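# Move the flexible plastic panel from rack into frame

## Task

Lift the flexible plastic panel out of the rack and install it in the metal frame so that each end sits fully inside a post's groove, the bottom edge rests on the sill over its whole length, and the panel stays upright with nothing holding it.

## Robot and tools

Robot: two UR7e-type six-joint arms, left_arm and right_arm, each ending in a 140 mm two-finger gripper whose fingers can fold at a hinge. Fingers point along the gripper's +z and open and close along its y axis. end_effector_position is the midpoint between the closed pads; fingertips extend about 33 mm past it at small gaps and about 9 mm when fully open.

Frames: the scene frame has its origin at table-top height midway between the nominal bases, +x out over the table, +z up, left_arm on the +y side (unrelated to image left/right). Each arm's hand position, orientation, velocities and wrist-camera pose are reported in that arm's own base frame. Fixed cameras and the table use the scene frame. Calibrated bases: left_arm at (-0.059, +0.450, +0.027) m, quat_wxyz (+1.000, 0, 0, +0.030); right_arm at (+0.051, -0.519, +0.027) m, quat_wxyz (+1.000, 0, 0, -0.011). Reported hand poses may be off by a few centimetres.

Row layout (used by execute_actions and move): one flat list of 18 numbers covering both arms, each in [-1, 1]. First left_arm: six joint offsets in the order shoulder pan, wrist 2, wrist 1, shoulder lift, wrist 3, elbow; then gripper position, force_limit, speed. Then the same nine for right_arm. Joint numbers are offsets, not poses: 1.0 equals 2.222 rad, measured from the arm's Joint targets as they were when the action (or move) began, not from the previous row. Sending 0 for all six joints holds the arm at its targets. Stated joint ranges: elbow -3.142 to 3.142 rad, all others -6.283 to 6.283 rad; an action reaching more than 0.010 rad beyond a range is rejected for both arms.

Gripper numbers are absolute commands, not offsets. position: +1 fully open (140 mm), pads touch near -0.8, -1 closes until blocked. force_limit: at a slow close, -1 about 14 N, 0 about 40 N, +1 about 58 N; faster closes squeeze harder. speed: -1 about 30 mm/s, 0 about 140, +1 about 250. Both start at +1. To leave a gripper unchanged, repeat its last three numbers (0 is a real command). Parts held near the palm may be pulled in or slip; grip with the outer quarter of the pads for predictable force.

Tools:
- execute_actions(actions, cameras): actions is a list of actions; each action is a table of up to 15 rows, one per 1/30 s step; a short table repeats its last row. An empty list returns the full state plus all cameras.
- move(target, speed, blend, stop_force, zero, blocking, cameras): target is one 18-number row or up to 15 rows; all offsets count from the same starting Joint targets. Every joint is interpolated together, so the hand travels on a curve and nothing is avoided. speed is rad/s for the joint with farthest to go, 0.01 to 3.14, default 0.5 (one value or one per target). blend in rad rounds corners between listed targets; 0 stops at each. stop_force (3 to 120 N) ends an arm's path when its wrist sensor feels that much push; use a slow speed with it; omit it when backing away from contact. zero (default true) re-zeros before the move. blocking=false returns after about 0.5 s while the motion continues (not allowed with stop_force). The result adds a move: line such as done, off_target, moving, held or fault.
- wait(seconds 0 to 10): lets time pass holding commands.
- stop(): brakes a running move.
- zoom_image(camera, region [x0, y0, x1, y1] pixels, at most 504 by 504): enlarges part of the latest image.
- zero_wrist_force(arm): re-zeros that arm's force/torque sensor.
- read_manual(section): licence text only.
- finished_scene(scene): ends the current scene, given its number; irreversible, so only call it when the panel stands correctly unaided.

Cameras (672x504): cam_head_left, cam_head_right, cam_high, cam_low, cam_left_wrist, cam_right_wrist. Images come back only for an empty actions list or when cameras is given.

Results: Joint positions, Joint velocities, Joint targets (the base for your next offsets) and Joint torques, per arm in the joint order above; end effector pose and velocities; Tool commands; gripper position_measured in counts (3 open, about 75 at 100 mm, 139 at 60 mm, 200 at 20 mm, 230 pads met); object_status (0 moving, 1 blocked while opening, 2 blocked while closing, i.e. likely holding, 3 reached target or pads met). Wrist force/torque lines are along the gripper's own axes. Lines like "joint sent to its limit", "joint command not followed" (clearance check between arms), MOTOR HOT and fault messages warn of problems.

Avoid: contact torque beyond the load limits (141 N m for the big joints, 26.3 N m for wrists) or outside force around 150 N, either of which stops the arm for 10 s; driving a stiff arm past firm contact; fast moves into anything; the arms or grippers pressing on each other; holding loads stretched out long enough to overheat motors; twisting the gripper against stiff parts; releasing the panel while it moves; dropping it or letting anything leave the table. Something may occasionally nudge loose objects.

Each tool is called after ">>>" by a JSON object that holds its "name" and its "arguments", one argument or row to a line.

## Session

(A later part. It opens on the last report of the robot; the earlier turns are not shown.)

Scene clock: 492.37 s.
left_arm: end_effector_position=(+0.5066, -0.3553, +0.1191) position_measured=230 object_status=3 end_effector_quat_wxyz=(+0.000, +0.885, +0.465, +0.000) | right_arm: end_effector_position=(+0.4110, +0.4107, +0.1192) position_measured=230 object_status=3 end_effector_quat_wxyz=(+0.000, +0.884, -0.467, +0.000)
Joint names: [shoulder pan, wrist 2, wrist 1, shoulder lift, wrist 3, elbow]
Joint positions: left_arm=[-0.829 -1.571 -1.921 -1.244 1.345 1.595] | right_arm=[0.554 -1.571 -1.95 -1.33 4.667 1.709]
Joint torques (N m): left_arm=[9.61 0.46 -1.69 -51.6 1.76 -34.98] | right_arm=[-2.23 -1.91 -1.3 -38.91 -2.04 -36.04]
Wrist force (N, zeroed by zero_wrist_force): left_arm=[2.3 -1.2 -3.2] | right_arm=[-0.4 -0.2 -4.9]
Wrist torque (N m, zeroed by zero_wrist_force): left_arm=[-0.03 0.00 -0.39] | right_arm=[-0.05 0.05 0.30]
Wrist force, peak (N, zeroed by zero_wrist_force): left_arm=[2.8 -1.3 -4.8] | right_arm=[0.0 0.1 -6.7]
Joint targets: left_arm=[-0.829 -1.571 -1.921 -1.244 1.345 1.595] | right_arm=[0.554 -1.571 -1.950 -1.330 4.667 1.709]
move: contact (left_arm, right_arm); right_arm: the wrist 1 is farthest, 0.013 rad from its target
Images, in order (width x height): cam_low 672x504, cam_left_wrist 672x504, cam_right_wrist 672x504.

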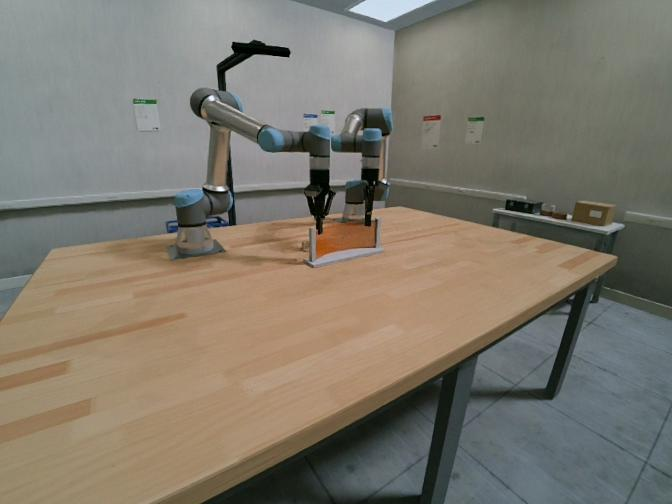

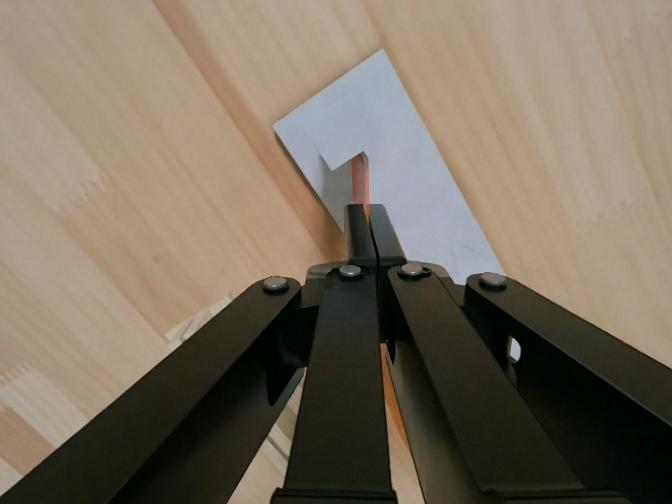

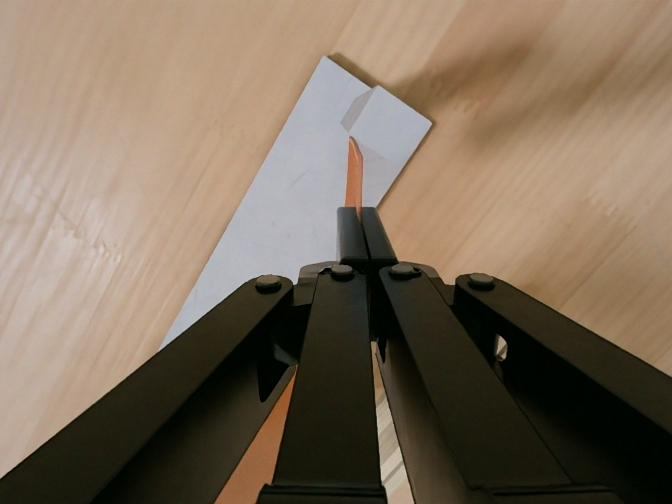

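>>> {"name": "move", "arguments": {
  "target": [0.001447, 0, 0.002220, -0.000606, -0.029966, -0.001613, -1.0, 0.0, -1.0, -0.001451, 0, 0.002129, -0.001226, 0.029962, -0.000903, -1.0, 0.0, -1.0],
  "speed": 0.05,
  "cameras": ["cam_low", "cam_left_wrist", "cam_right_wrist"]
}}

>>> {"name": "zoom_image", "arguments": {
  "camera": "cam_left_wrist",
  "region": [310, 100, 400, 220]
}}

>>> {"name": "zoom_image", "arguments": {
  "camera": "cam_right_wrist",
  "region": [320, 80, 420, 220]
}}

Scene clock: 548.73 s.
left_arm: end_effector_position=(+0.5078, -0.3538, +0.1211) position_measured=230 object_status=3 end_effector_quat_wxyz=(+0.000, +0.869, +0.496, +0.000) | right_arm: end_effector_position=(+0.4119, +0.4092, +0.1212) position_measured=230 object_status=3 end_effector_quat_wxyz=(+0.000, +0.868, -0.497, +0.000)
Joint names: [shoulder pan, wrist 2, wrist 1, shoulder lift, wrist 3, elbow]
Joint positions: left_arm=[-0.825 -1.571 -1.916 -1.245 1.279 1.591] | right_arm=[0.55 -1.571 -1.945 -1.333 4.733 1.707]
Joint torques (N m): left_arm=[10.38 0.62 -1.58 -53.97 -1.15 -36.43] | right_arm=[-9.15 -1.98 -1.72 -40.89 2.08 -38.62]
Wrist force (N, zeroed by zero_wrist_force): left_arm=[0.6 -0.9 0.7] | right_arm=[0.5 0.0 0.4]
Wrist torque (N m, zeroed by zero_wrist_force): left_arm=[-0.13 0.10 -0.25] | right_arm=[-0.11 0.17 0.09]
Wrist force, peak (N, zeroed by zero_wrist_force): left_arm=[2.4 -1.3 -3.4] | right_arm=[-0.4 -0.2 -5.3]
Joint targets: left_arm=[-0.825 -1.571 -1.916 -1.245 1.279 1.591] | right_arm=[0.550 -1.571 -1.945 -1.333 4.733 1.707]
move: done
Images, in order (width x height): cam_low 672x504, cam_left_wrist 672x504, cam_right_wrist 672x504.

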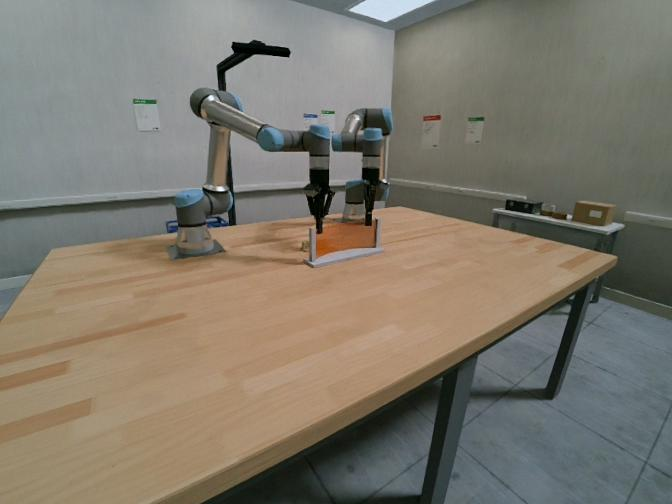

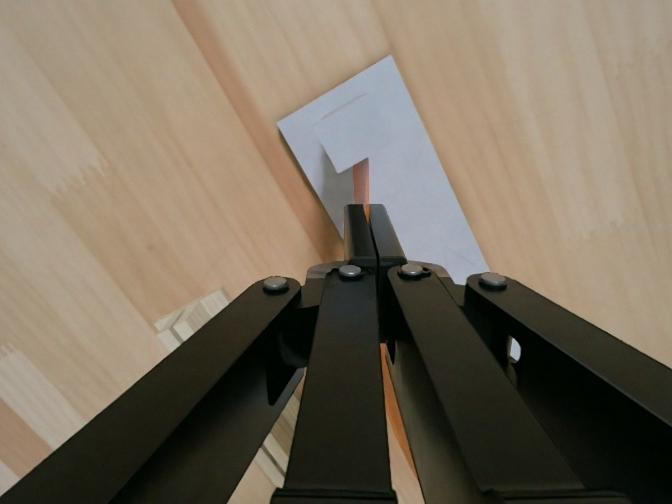

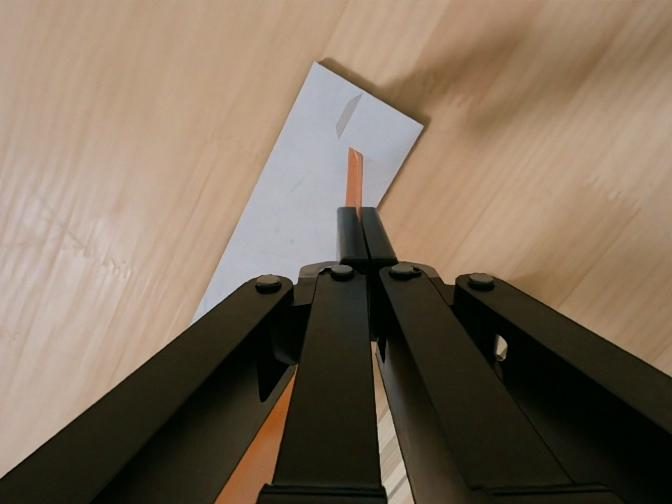

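Scaled by 4.200 from the camera's 672x504 image, which has a finer 960x720 frame.

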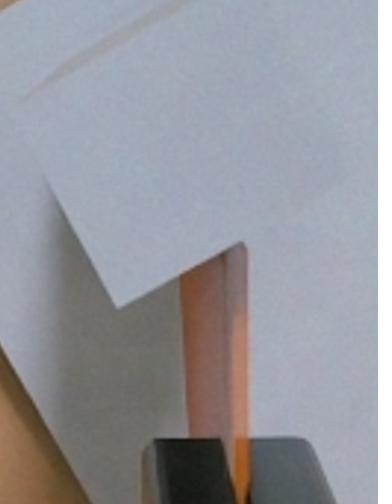

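Scaled by 3.600 from the camera's 672x504 image, which has a finer 960x720 frame.

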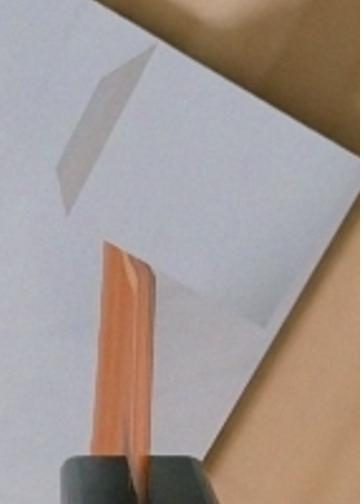

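>>> {"name": "execute_actions", "arguments": {
  "actions": [],
  "cameras": ["cam_left_wrist", "cam_right_wrist", "cam_low"]
}}

Scene clock: 587.53 s.
left_arm: end_effector_position=(+0.5078, -0.3538, +0.1211) position_measured=230 object_status=3 end_effector_quat_wxyz=(+0.000, +0.868, +0.496, +0.000) | right_arm: end_effector_position=(+0.4119, +0.4092, +0.1212) position_measured=230 object_status=3 end_effector_quat_wxyz=(+0.000, +0.867, -0.497, +0.000)
Joint names: [shoulder pan, wrist 2, wrist 1, shoulder lift, wrist 3, elbow]
Joint positions: left_arm=[-0.825 -1.571 -1.916 -1.245 1.279 1.591] | right_arm=[0.55 -1.571 -1.945 -1.333 4.733 1.707]
Joint velocities: within noise
Joint torques (N m): left_arm=[10.43 0.7 -1.55 -53.26 -1.31 -36.35] | right_arm=[-9.17 -2.05 -1.82 -41.5 1.59 -38.4]
Wrist force (N, zeroed by zero_wrist_force): left_arm=[0.4 -1.1 0.5] | right_arm=[0.3 -0.1 0.3]
Wrist torque (N m, zeroed by zero_wrist_force): left_arm=[-0.16 0.16 -0.24] | right_arm=[-0.11 0.19 0.09]
Wrist force, peak (N, zeroed by zero_wrist_force): left_arm=[0.6 -1.0 1.0] | right_arm=[0.6 0.3 0.7]
Joint targets: left_arm=[-0.825 -1.571 -1.916 -1.245 1.279 1.591] | right_arm=[0.550 -1.571 -1.945 -1.333 4.733 1.707]
Tool commands: left_gripper/position=-1.0 left_gripper/force_limit=+0.0 left_gripper/speed=-1.0 right_gripper/position=-1.0 right_gripper/force_limit=+0.0 right_gripper/speed=-1.0
Images, in order (width x height): cam_low 672x504, cam_left_wrist 672x504, cam_right_wrist 672x504.

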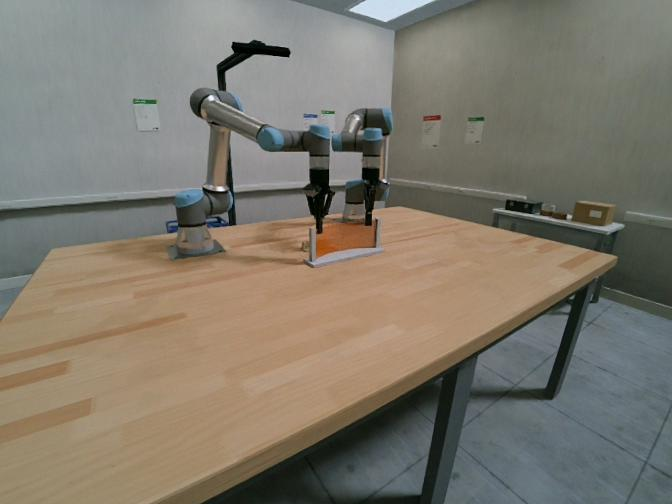

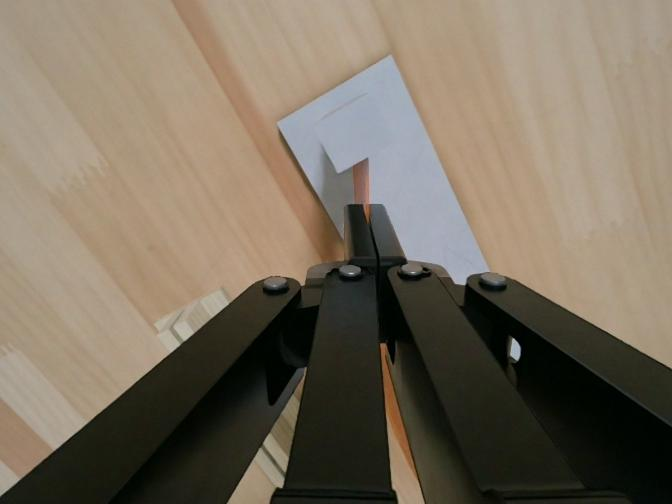

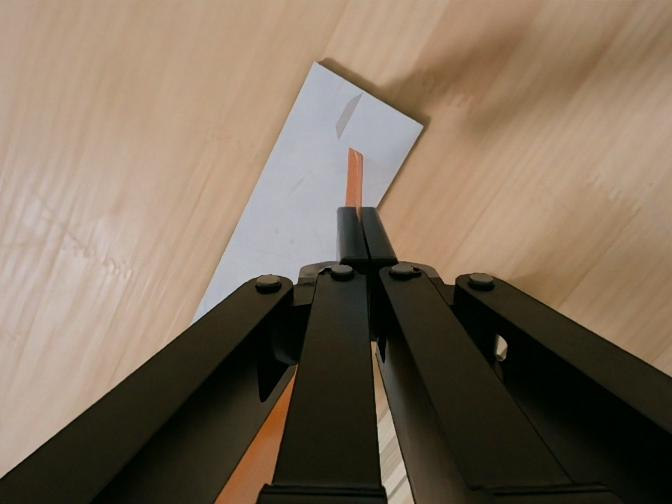

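>>> {"name": "zoom_image", "arguments": {
  "camera": "cam_left_wrist",
  "region": [270, 70, 450, 250]
}}

>>> {"name": "zoom_image", "arguments": {
  "camera": "cam_right_wrist",
  "region": [270, 70, 450, 250]
}}

>>> {"name": "zoom_image", "arguments": {
  "camera": "cam_low",
  "region": [280, 190, 410, 290]
}}

Scaled by 2.800 from the camera's 672x504 image, which has a finer 960x720 frame.

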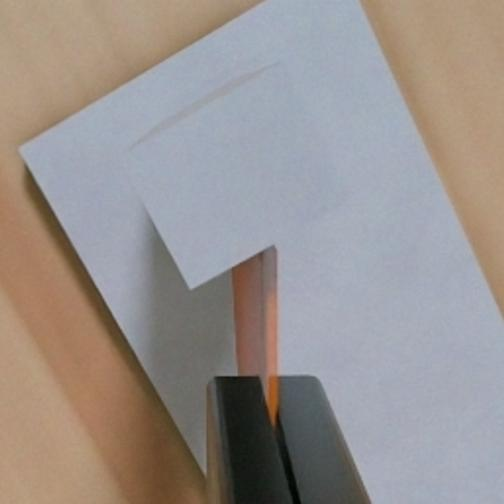

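Scaled by 2.800 from the camera's 672x504 image, which has a finer 960x720 frame.

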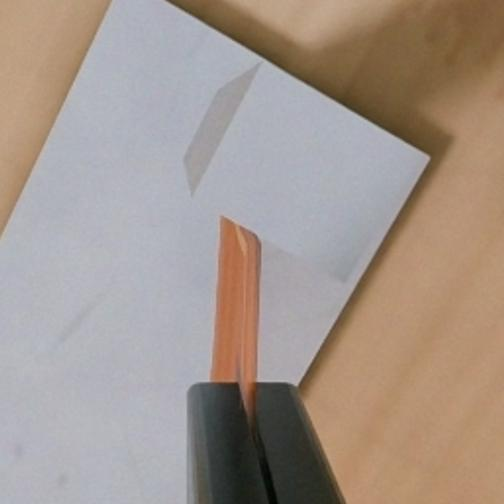

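Scaled by 3.877 from the camera's 672x504 image, which has a finer 960x720 frame.

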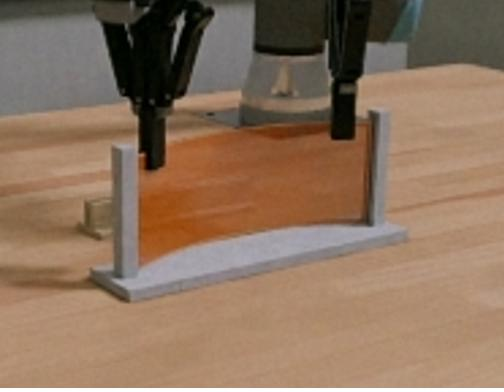

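>>> {"name": "move", "arguments": {
  "target": [
    [0.0022655, 0, 0.0006614, 0.0017838, -0.0291536, -0.0024452, -1.0, 0.0, -1.0, -0.0020712, 0, 0.0003357, 0.0012177, 0.0293479, -0.0015535, -1.0, 0.0, -1.0],
    [0.0039267, 0, 0.0010712, 0.0028795, -0.0589114, -0.0039507, -1.0, 0.0, -1.0, -0.0037873, 0, 0.0006057, 0.0021875, 0.0590509, -0.0027932, -1.0, 0.0, -1.0]
  ],
  "speed": 0.06,
  "stop_force": 10,
  "cameras": ["cam_low", "cam_left_wrist", "cam_right_wrist"]
}}

Scene clock: 662.77 s.
left_arm: end_effector_position=(+0.5129, -0.3515, +0.1211) position_measured=230 object_status=3 end_effector_quat_wxyz=(+0.000, +0.832, +0.555, +0.000) | right_arm: end_effector_position=(+0.4172, +0.4068, +0.1212) position_measured=230 object_status=3 end_effector_quat_wxyz=(+0.000, +0.831, -0.557, +0.000)
Joint names: [shoulder pan, wrist 2, wrist 1, shoulder lift, wrist 3, elbow]
Joint positions: left_arm=[-0.817 -1.571 -1.914 -1.239 1.148 1.582] | right_arm=[0.542 -1.571 -1.944 -1.328 4.865 1.7]
Joint torques (N m): left_arm=[10.43 0.52 -1.68 -30.44 -1.3 -35.49] | right_arm=[-9.16 -1.95 -1.79 -28.22 1.66 -38.64]
Wrist force (N, zeroed by zero_wrist_force): left_arm=[1.1 -0.9 0.5] | right_arm=[1.0 0.3 0.5]
Wrist torque (N m, zeroed by zero_wrist_force): left_arm=[-0.13 0.10 -0.16] | right_arm=[-0.05 0.15 0.01]
Wrist force, peak (N, zeroed by zero_wrist_force): left_arm=[1.5 -1.2 0.6] | right_arm=[1.2 0.2 0.4]
Joint targets: left_arm=[-0.817 -1.571 -1.914 -1.239 1.148 1.582] | right_arm=[0.542 -1.571 -1.944 -1.328 4.865 1.700]
move: done
Images, in order (width x height): cam_low 672x504, cam_left_wrist 672x504, cam_right_wrist 672x504.

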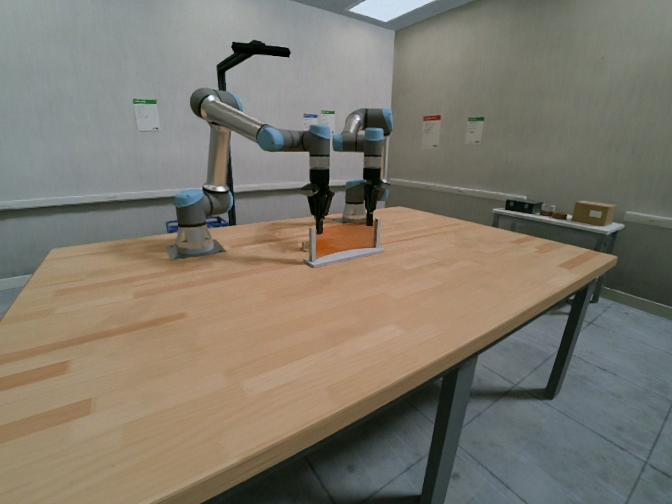

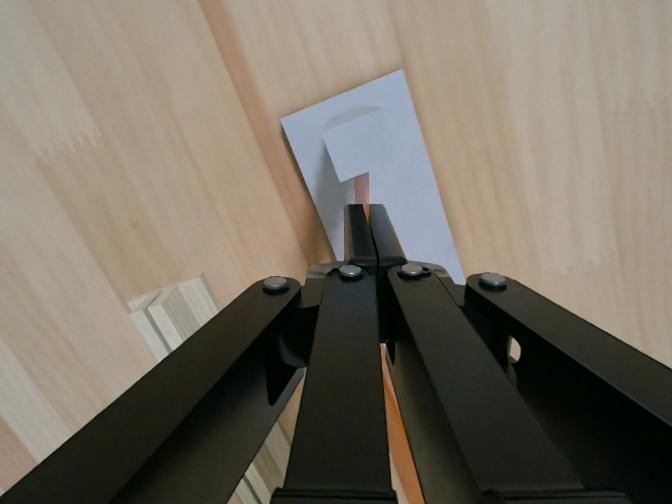

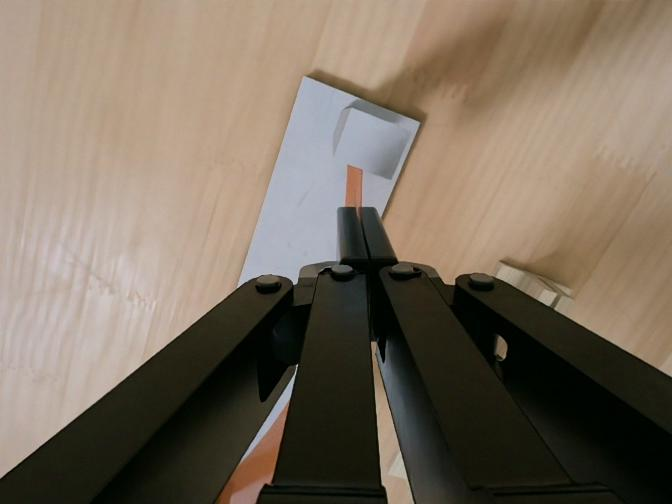

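>>> {"name": "zoom_image", "arguments": {
  "camera": "cam_left_wrist",
  "region": [290, 90, 420, 220]
}}

>>> {"name": "zoom_image", "arguments": {
  "camera": "cam_right_wrist",
  "region": [290, 90, 420, 220]
}}

>>> {"name": "zoom_image", "arguments": {
  "camera": "cam_low",
  "region": [295, 205, 395, 275]
}}

Scaled by 3.877 from the camera's 672x504 image, which has a finer 960x720 frame.

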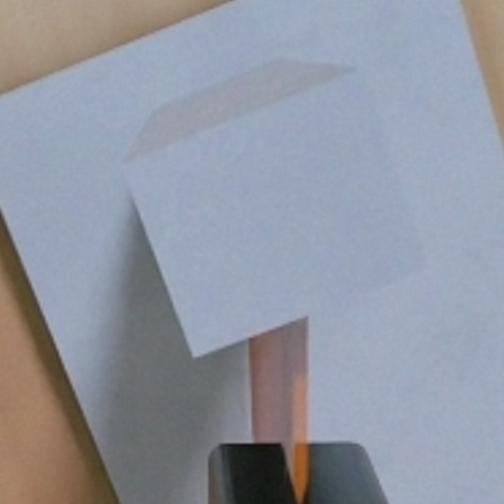

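Scaled by 3.877 from the camera's 672x504 image, which has a finer 960x720 frame.

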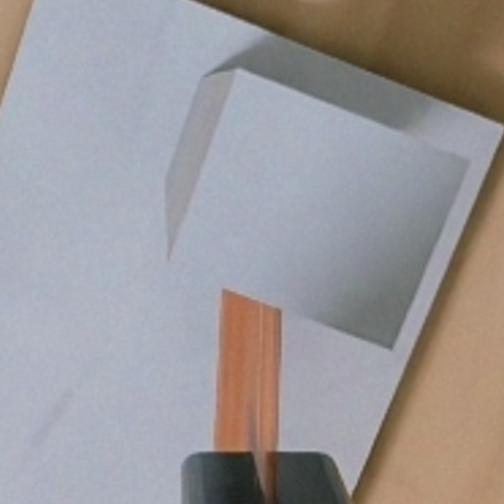

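Scaled by 5.040 from the camera's 672x504 image, which has a finer 960x720 frame.

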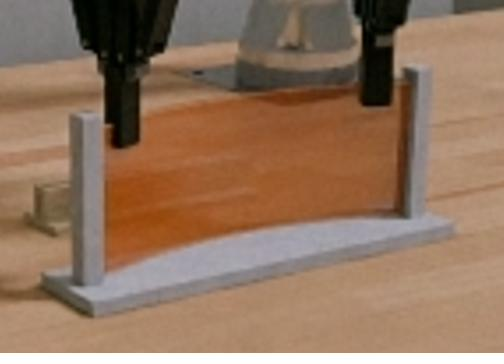

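>>> {"name": "move", "arguments": {
  "target": [
    [0.0016276, 0, 0.0005082, 0.0013481, -0.0297915, -0.0018564, -1.0, 0.0, -1.0, -0.0015887, 0, 0.0003278, 0.0011666, 0.0298303, -0.0014944, -1.0, 0.0, -1.0],
    [0.0031039, 0, 0.0010493, 0.0027716, -0.0597343, -0.0038209, -1.0, 0.0, -1.0, -0.0029969, 0, 0.0006927, 0.0024513, 0.0598412, -0.0031440, -1.0, 0.0, -1.0]
  ],
  "speed": 0.06,
  "stop_force": 10,
  "cameras": ["cam_low", "cam_left_wrist", "cam_right_wrist"]
}}

Scene clock: 683.33 s.
left_arm: end_effector_position=(+0.5172, -0.3499, +0.1211) position_measured=230 object_status=3 end_effector_quat_wxyz=(+0.000, +0.791, +0.612, +0.000) | right_arm: end_effector_position=(+0.4220, +0.4053, +0.1212) position_measured=230 object_status=3 end_effector_quat_wxyz=(+0.000, +0.790, -0.613, +0.000)
Joint names: [shoulder pan, wrist 2, wrist 1, shoulder lift, wrist 3, elbow]
Joint positions: left_arm=[-0.81 -1.571 -1.911 -1.233 1.015 1.574] | right_arm=[0.535 -1.571 -1.942 -1.323 4.997 1.693]
Joint torques (N m): left_arm=[9.66 0.32 -1.87 -30.03 -1.42 -36.97] | right_arm=[-8.87 -1.76 -1.91 -28.55 1.75 -39.09]
Wrist force (N, zeroed by zero_wrist_force): left_arm=[2.1 -0.6 0.3] | right_arm=[1.5 0.1 0.2]
Wrist torque (N m, zeroed by zero_wrist_force): left_arm=[-0.08 0.02 -0.10] | right_arm=[-0.07 0.14 -0.06]
Wrist force, peak (N, zeroed by zero_wrist_force): left_arm=[2.2 -0.9 0.5] | right_arm=[1.8 0.1 0.6]
Joint targets: left_arm=[-0.810 -1.571 -1.911 -1.233 1.015 1.574] | right_arm=[0.535 -1.571 -1.942 -1.323 4.997 1.693]
move: done
Images, in order (width x height): cam_low 672x504, cam_left_wrist 672x504, cam_right_wrist 672x504.

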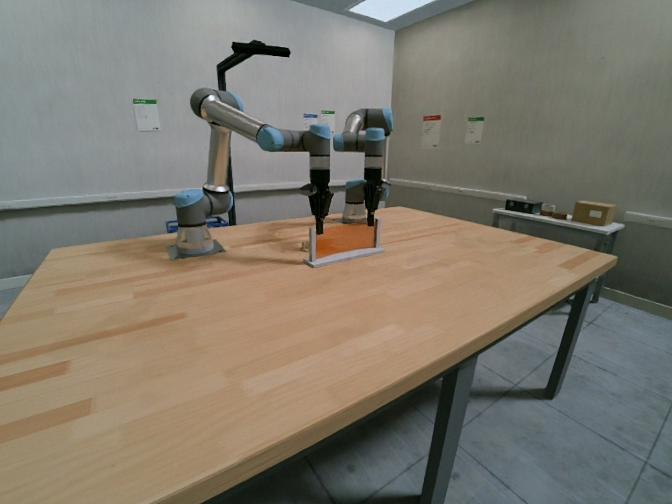

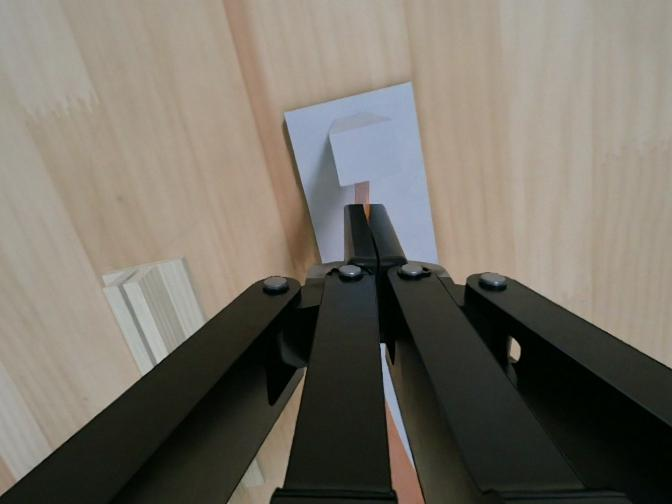

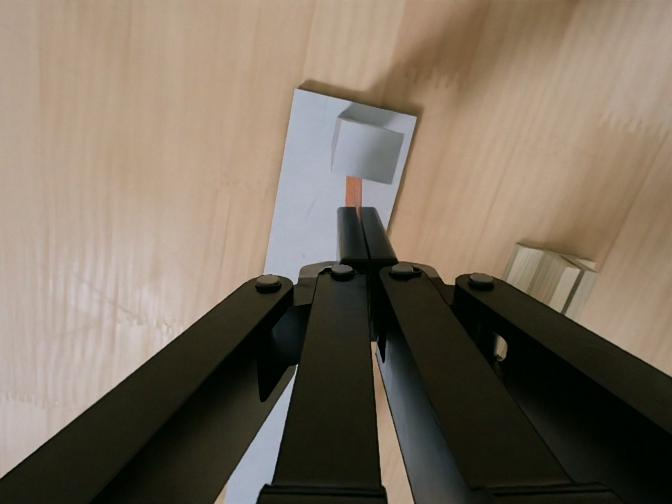

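>>> {"name": "zoom_image", "arguments": {
  "camera": "cam_left_wrist",
  "region": [300, 95, 420, 215]
}}

>>> {"name": "zoom_image", "arguments": {
  "camera": "cam_right_wrist",
  "region": [300, 95, 420, 215]
}}

>>> {"name": "zoom_image", "arguments": {
  "camera": "cam_low",
  "region": [295, 205, 395, 275]
}}

Scaled by 4.200 from the camera's 672x504 image, which has a finer 960x720 frame.

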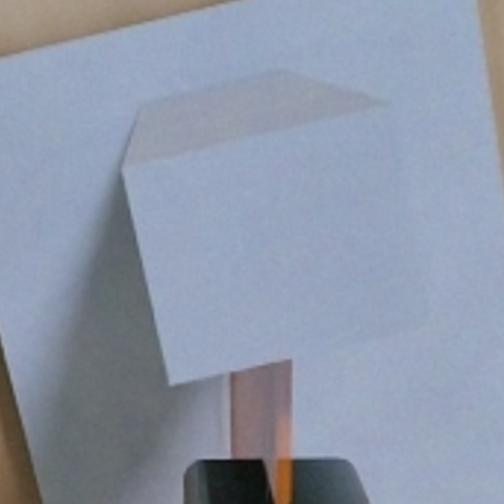

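Scaled by 4.200 from the camera's 672x504 image, which has a finer 960x720 frame.

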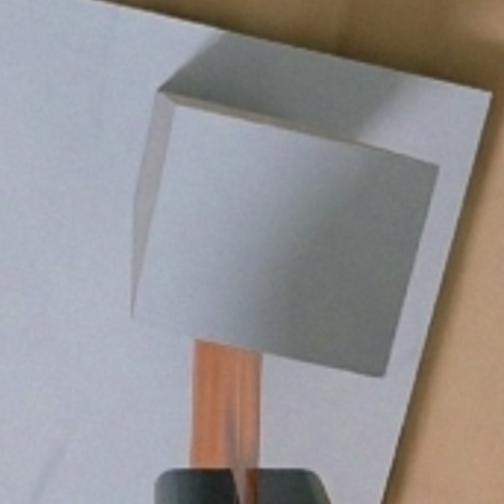

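Scaled by 5.040 from the camera's 672x504 image, which has a finer 960x720 frame.

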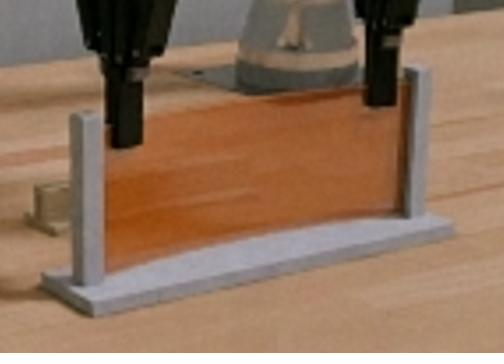

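>>> {"name": "move", "arguments": {
  "target": [
    [0.0013755, 0, 0.0006017, 0.0015686, -0.0300436, -0.0021703, -1.0, 0.0, -1.0, -0.0012692, 0, 0.0004202, 0.0014624, 0.0301498, -0.0018826, -1.0, 0.0, -1.0],
    [0.0025910, 0, 0.0012291, 0.0031887, -0.0602471, -0.0044178, -1.0, 0.0, -1.0, -0.0023538, 0, 0.0008730, 0.0030179, 0.0604842, -0.0038909, -1.0, 0.0, -1.0]
  ],
  "speed": 0.06,
  "stop_force": 10,
  "cameras": ["cam_low", "cam_left_wrist", "cam_right_wrist"]
}}

Scene clock: 692.90 s.
left_arm: end_effector_position=(+0.5214, -0.3492, +0.1211) position_measured=230 object_status=3 end_effector_quat_wxyz=(+0.000, +0.746, +0.665, +0.000) | right_arm: end_effector_position=(+0.4268, +0.4046, +0.1212) position_measured=230 object_status=3 end_effector_quat_wxyz=(+0.000, +0.745, -0.667, +0.000)
Joint names: [shoulder pan, wrist 2, wrist 1, shoulder lift, wrist 3, elbow]
Joint positions: left_arm=[-0.804 -1.571 -1.908 -1.226 0.881 1.564] | right_arm=[0.53 -1.571 -1.94 -1.316 5.132 1.685]
Joint torques (N m): left_arm=[9.94 0.27 -1.93 -30.95 -1.44 -36.74] | right_arm=[-8.99 -1.18 -2.03 -29.26 1.78 -38.42]
Wrist force (N, zeroed by zero_wrist_force): left_arm=[2.6 -0.6 0.5] | right_arm=[2.1 -0.2 0.5]
Wrist torque (N m, zeroed by zero_wrist_force): left_arm=[-0.14 0.01 -0.03] | right_arm=[-0.09 0.11 -0.12]
Wrist force, peak (N, zeroed by zero_wrist_force): left_arm=[3.0 -0.6 0.3] | right_arm=[2.3 0.1 0.8]
Joint targets: left_arm=[-0.804 -1.571 -1.908 -1.226 0.881 1.564] | right_arm=[0.530 -1.571 -1.940 -1.316 5.132 1.685]
move: done
Images, in order (width x height): cam_low 672x504, cam_left_wrist 672x504, cam_right_wrist 672x504.

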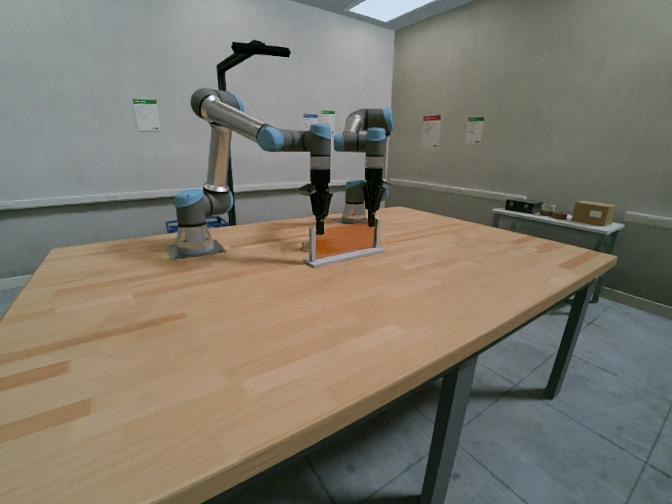

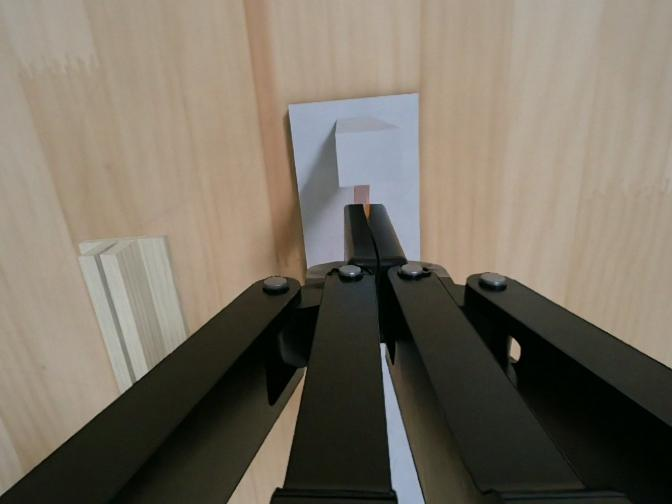

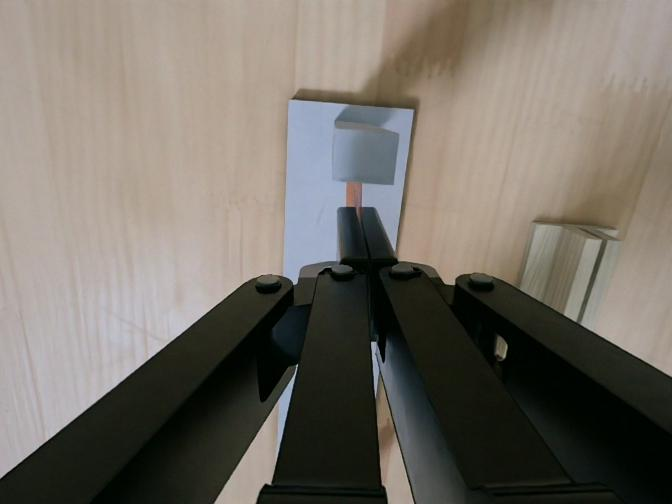

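>>> {"name": "move", "arguments": {
  "target": [0.0011012, 0, 0.0006832, 0.0017465, -0.0303179, -0.0024297, -1.0, 0.0, -1.0, -0.0009337, 0, 0.0005055, 0.0017131, 0.0304855, -0.0022186, -1.0, 0.0, -1.0],
  "speed": 0.06,
  "stop_force": 10,
  "cameras": ["cam_low", "cam_left_wrist", "cam_right_wrist"]
}}

>>> {"name": "zoom_image", "arguments": {
  "camera": "cam_left_wrist",
  "region": [300, 95, 420, 215]
}}

>>> {"name": "zoom_image", "arguments": {
  "camera": "cam_right_wrist",
  "region": [300, 95, 420, 215]
}}

>>> {"name": "zoom_image", "arguments": {
  "camera": "cam_low",
  "region": [295, 205, 395, 275]
}}

Scene clock: 697.33 s.
left_arm: end_effector_position=(+0.5235, -0.3492, +0.1211) position_measured=230 object_status=3 end_effector_quat_wxyz=(+0.000, +0.723, +0.691, +0.000) | right_arm: end_effector_position=(+0.4291, +0.4046, +0.1212) position_measured=230 object_status=3 end_effector_quat_wxyz=(+0.000, +0.721, -0.693, +0.000)
Joint names: [shoulder pan, wrist 2, wrist 1, shoulder lift, wrist 3, elbow]
Joint positions: left_arm=[-0.802 -1.571 -1.907 -1.222 0.814 1.559] | right_arm=[0.528 -1.571 -1.939 -1.312 5.2 1.68]
Joint torques (N m): left_arm=[9.61 0.24 -1.85 -31.23 -1.54 -36.8] | right_arm=[-9.04 -0.79 -2 -28.79 1.84 -39.37]
Wrist force (N, zeroed by zero_wrist_force): left_arm=[3.1 -0.5 0.4] | right_arm=[2.0 0.0 0.5]
Wrist torque (N m, zeroed by zero_wrist_force): left_arm=[-0.16 -0.04 0.01] | right_arm=[-0.01 0.12 -0.14]
Wrist force, peak (N, zeroed by zero_wrist_force): left_arm=[3.3 -0.6 0.7] | right_arm=[2.6 -0.2 0.7]
Joint targets: left_arm=[-0.802 -1.571 -1.907 -1.222 0.814 1.559] | right_arm=[0.528 -1.571 -1.939 -1.312 5.200 1.680]
move: done
Images, in order (width x height): cam_low 672x504, cam_left_wrist 672x504, cam_right_wrist 672x504.

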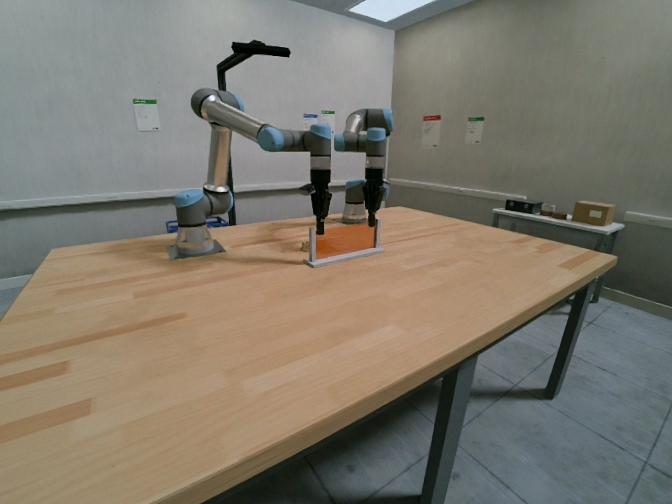

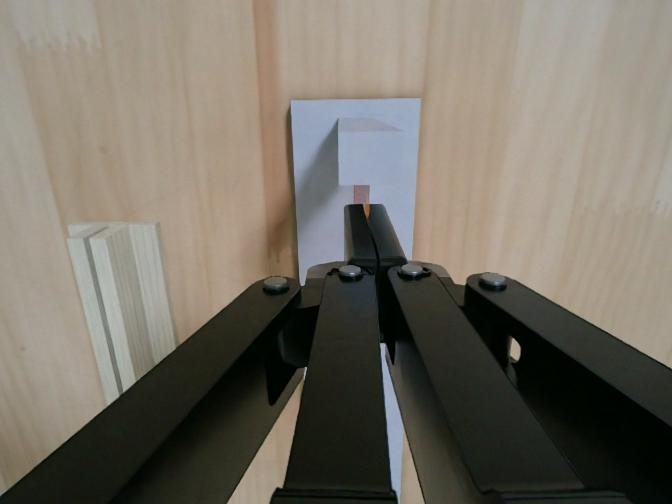

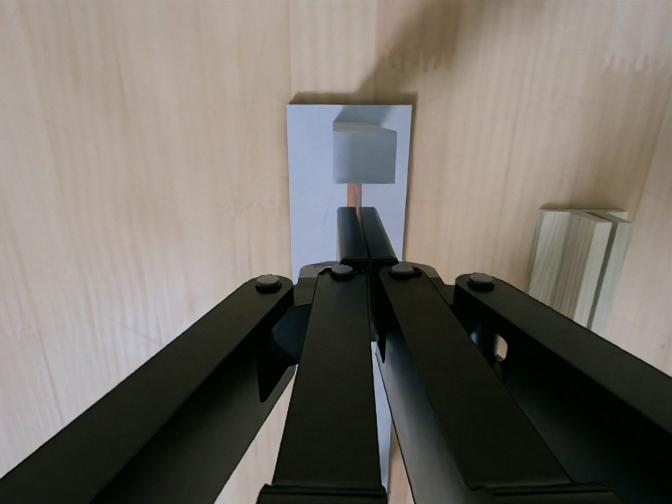

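Scaled by 4.200 from the camera's 672x504 image, which has a finer 960x720 frame.

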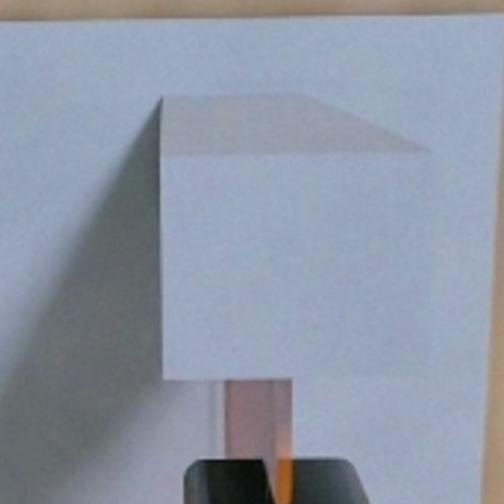

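Scaled by 4.200 from the camera's 672x504 image, which has a finer 960x720 frame.

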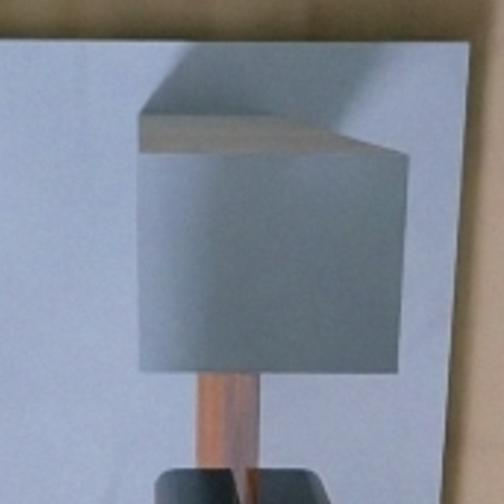

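Scaled by 5.040 from the camera's 672x504 image, which has a finer 960x720 frame.

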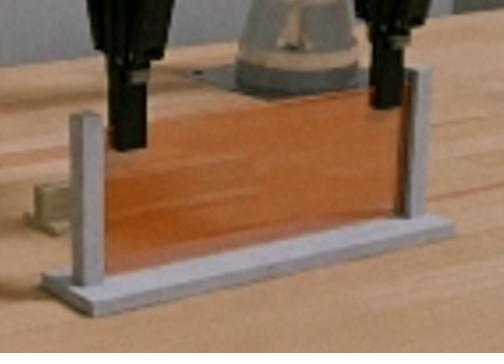

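>>> {"name": "move", "arguments": {
  "target": [0, 0, -0.0028039, 0.0009104, 0, 0.0018935, -1.0, 0.0, -1.0, 0, 0, -0.0029015, 0.0009965, 0, 0.0019050, -1.0, 0.0, -1.0],
  "speed": 0.01,
  "stop_force": 4,
  "cameras": []
}}

Scene clock: 705.70 s.
left_arm: end_effector_position=(+0.5235, -0.3492, +0.1191) position_measured=230 object_status=3 end_effector_quat_wxyz=(+0.000, +0.723, +0.691, +0.000) | right_arm: end_effector_position=(+0.4291, +0.4046, +0.1195) position_measured=230 object_status=3 end_effector_quat_wxyz=(+0.000, +0.721, -0.693, +0.000)
Joint names: [shoulder pan, wrist 2, wrist 1, shoulder lift, wrist 3, elbow]
Joint positions: left_arm=[-0.802 -1.571 -1.912 -1.22 0.814 1.562] | right_arm=[0.528 -1.571 -1.943 -1.311 5.2 1.683]
Joint torques (N m): left_arm=[7 0.19 -1.95 -52.3 -1.64 -35.51] | right_arm=[-7.98 -0.51 -1.86 -40.08 1.73 -36.57]
Wrist force (N, zeroed by zero_wrist_force): left_arm=[5.0 -0.2 -3.4] | right_arm=[3.4 -0.1 -4.1]
Wrist torque (N m, zeroed by zero_wrist_force): left_arm=[-0.11 -0.10 0.00] | right_arm=[-0.02 0.06 -0.14]
Wrist force, peak (N, zeroed by zero_wrist_force): left_arm=[5.7 -0.5 -4.7] | right_arm=[3.3 0.1 -5.5]
Joint targets: left_arm=[-0.802 -1.571 -1.912 -1.220 0.814 1.562] | right_arm=[0.528 -1.571 -1.943 -1.311 5.200 1.683]
move: contact (left_arm, right_arm)
No camera images: "cameras" was empty.

>>> {"name": "execute_actions", "arguments": {
  "actions": [
    [[0,0,0,0,0,0,-0.32,0.0,-1.0,0,0,0,0,0,0,-0.32,0.0,-1.0]],
    [[0,0,0,0,0,0,-0.32,0.0,-1.0,0,0,0,0,0,0,-0.32,0.0,-1.0]],
    [[0,0,0,0,0,0,-0.32,0.0,-1.0,0,0,0,0,0,0,-0.32,0.0,-1.0]]
  ],
  "cameras": ["cam_low", "cam_left_wrist", "cam_right_wrist"]
}}

Scene clock: 710.07 s.
left_arm: end_effector_position=(+0.5235, -0.3492, +0.1191) position_measured=169 object_status=3 end_effector_quat_wxyz=(+0.000, +0.723, +0.691, +0.000) | right_arm: end_effector_position=(+0.4291, +0.4046, +0.1195) position_measured=169 object_status=3 end_effector_quat_wxyz=(+0.000, +0.721, -0.693, +0.000)
Joint names: [shoulder pan, wrist 2, wrist 1, shoulder lift, wrist 3, elbow]
Joint positions: left_arm=[-0.802 -1.571 -1.912 -1.22 0.814 1.562] | right_arm=[0.528 -1.571 -1.943 -1.311 5.2 1.683]
Joint torques (N m): left_arm=[2.43 0.3 -3.18 -52.13 -1.52 -35.89] | right_arm=[-8.51 -0.41 -3.3 -39.71 1.83 -36.52]
Wrist force (N, zeroed by zero_wrist_force): left_arm=[0.2 -0.3 0.3] | right_arm=[-0.2 0.0 0.1]
Wrist torque (N m, zeroed by zero_wrist_force): left_arm=[-0.13 0.00 0.00] | right_arm=[0.00 0.05 -0.14]
Wrist force, peak (N, zeroed by zero_wrist_force): left_arm=[5.4 -0.4 -3.7] | right_arm=[3.3 -0.1 -4.5]
Joint targets: left_arm=[-0.802 -1.571 -1.912 -1.220 0.814 1.562] | right_arm=[0.528 -1.571 -1.943 -1.311 5.200 1.683]
Step readings (joint positions of left_arm | right_arm):
0: [-0.802 -1.571 -1.912 -1.220 0.814 1.562] | [0.528 -1.571 -1.943 -1.311 5.200 1.683]
1: [-0.802 -1.571 -1.912 -1.220 0.814 1.562] | [0.528 -1.571 -1.943 -1.311 5.200 1.683]
2: [-0.802 -1.571 -1.912 -1.220 0.814 1.562] | [0.528 -1.571 -1.943 -1.311 5.200 1.683]
4: [-0.802 -1.571 -1.912 -1.220 0.814 1.562] | [0.528 -1.571 -1.943 -1.311 5.200 1.683]
8: [-0.802 -1.571 -1.912 -1.220 0.814 1.562] | [0.528 -1.571 -1.943 -1.311 5.200 1.683]
15: [-0.802 -1.571 -1.912 -1.220 0.814 1.562] | [0.528 -1.571 -1.943 -1.311 5.200 1.683]
16: [-0.802 -1.571 -1.912 -1.220 0.814 1.562] | [0.528 -1.571 -1.943 -1.311 5.200 1.683]
17: [-0.802 -1.571 -1.912 -1.220 0.814 1.562] | [0.528 -1.571 -1.943 -1.311 5.200 1.683]
19: [-0.802 -1.571 -1.912 -1.220 0.814 1.562] | [0.528 -1.571 -1.943 -1.311 5.200 1.683]
23: [-0.802 -1.571 -1.912 -1.220 0.814 1.562] | [0.528 -1.571 -1.943 -1.311 5.200 1.683]
30: [-0.802 -1.571 -1.912 -1.220 0.814 1.562] | [0.528 -1.571 -1.943 -1.311 5.200 1.683]
31: [-0.802 -1.571 -1.912 -1.220 0.814 1.562] | [0.528 -1.571 -1.943 -1.311 5.200 1.683]
32: [-0.802 -1.571 -1.912 -1.220 0.814 1.562] | [0.528 -1.571 -1.943 -1.311 5.200 1.683]
34: [-0.802 -1.571 -1.912 -1.220 0.814 1.562] | [0.528 -1.571 -1.943 -1.311 5.200 1.683]
38: [-0.802 -1.571 -1.912 -1.220 0.814 1.562] | [0.528 -1.571 -1.943 -1.311 5.200 1.683]
45: [-0.802 -1.571 -1.912 -1.220 0.814 1.562] | [0.528 -1.571 -1.943 -1.311 5.200 1.683]
Images, in order (width x height): cam_low 672x504, cam_left_wrist 672x504, cam_right_wrist 672x504.

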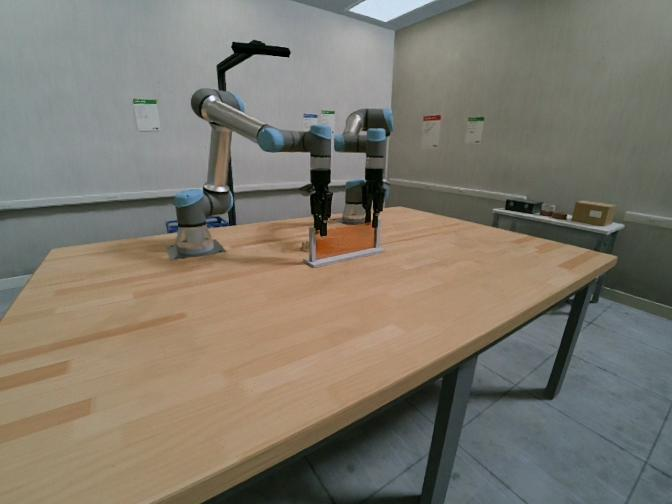

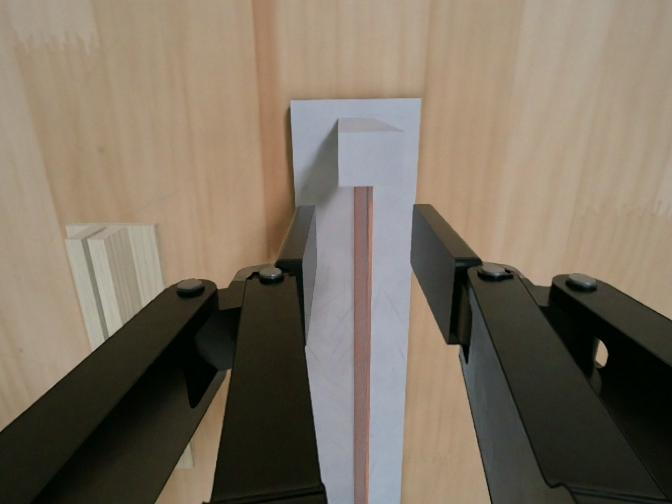

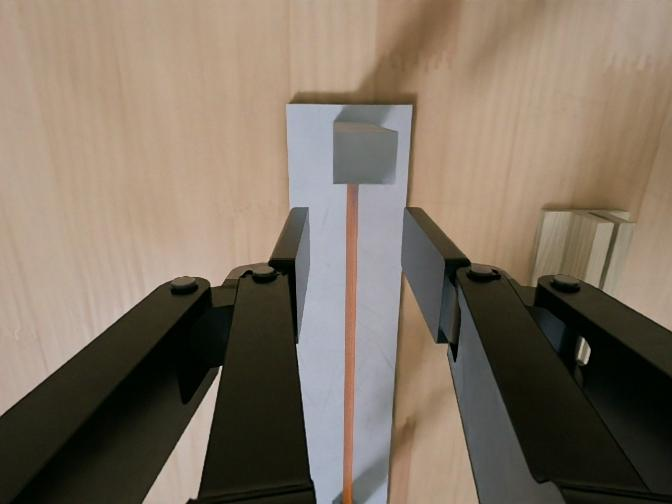

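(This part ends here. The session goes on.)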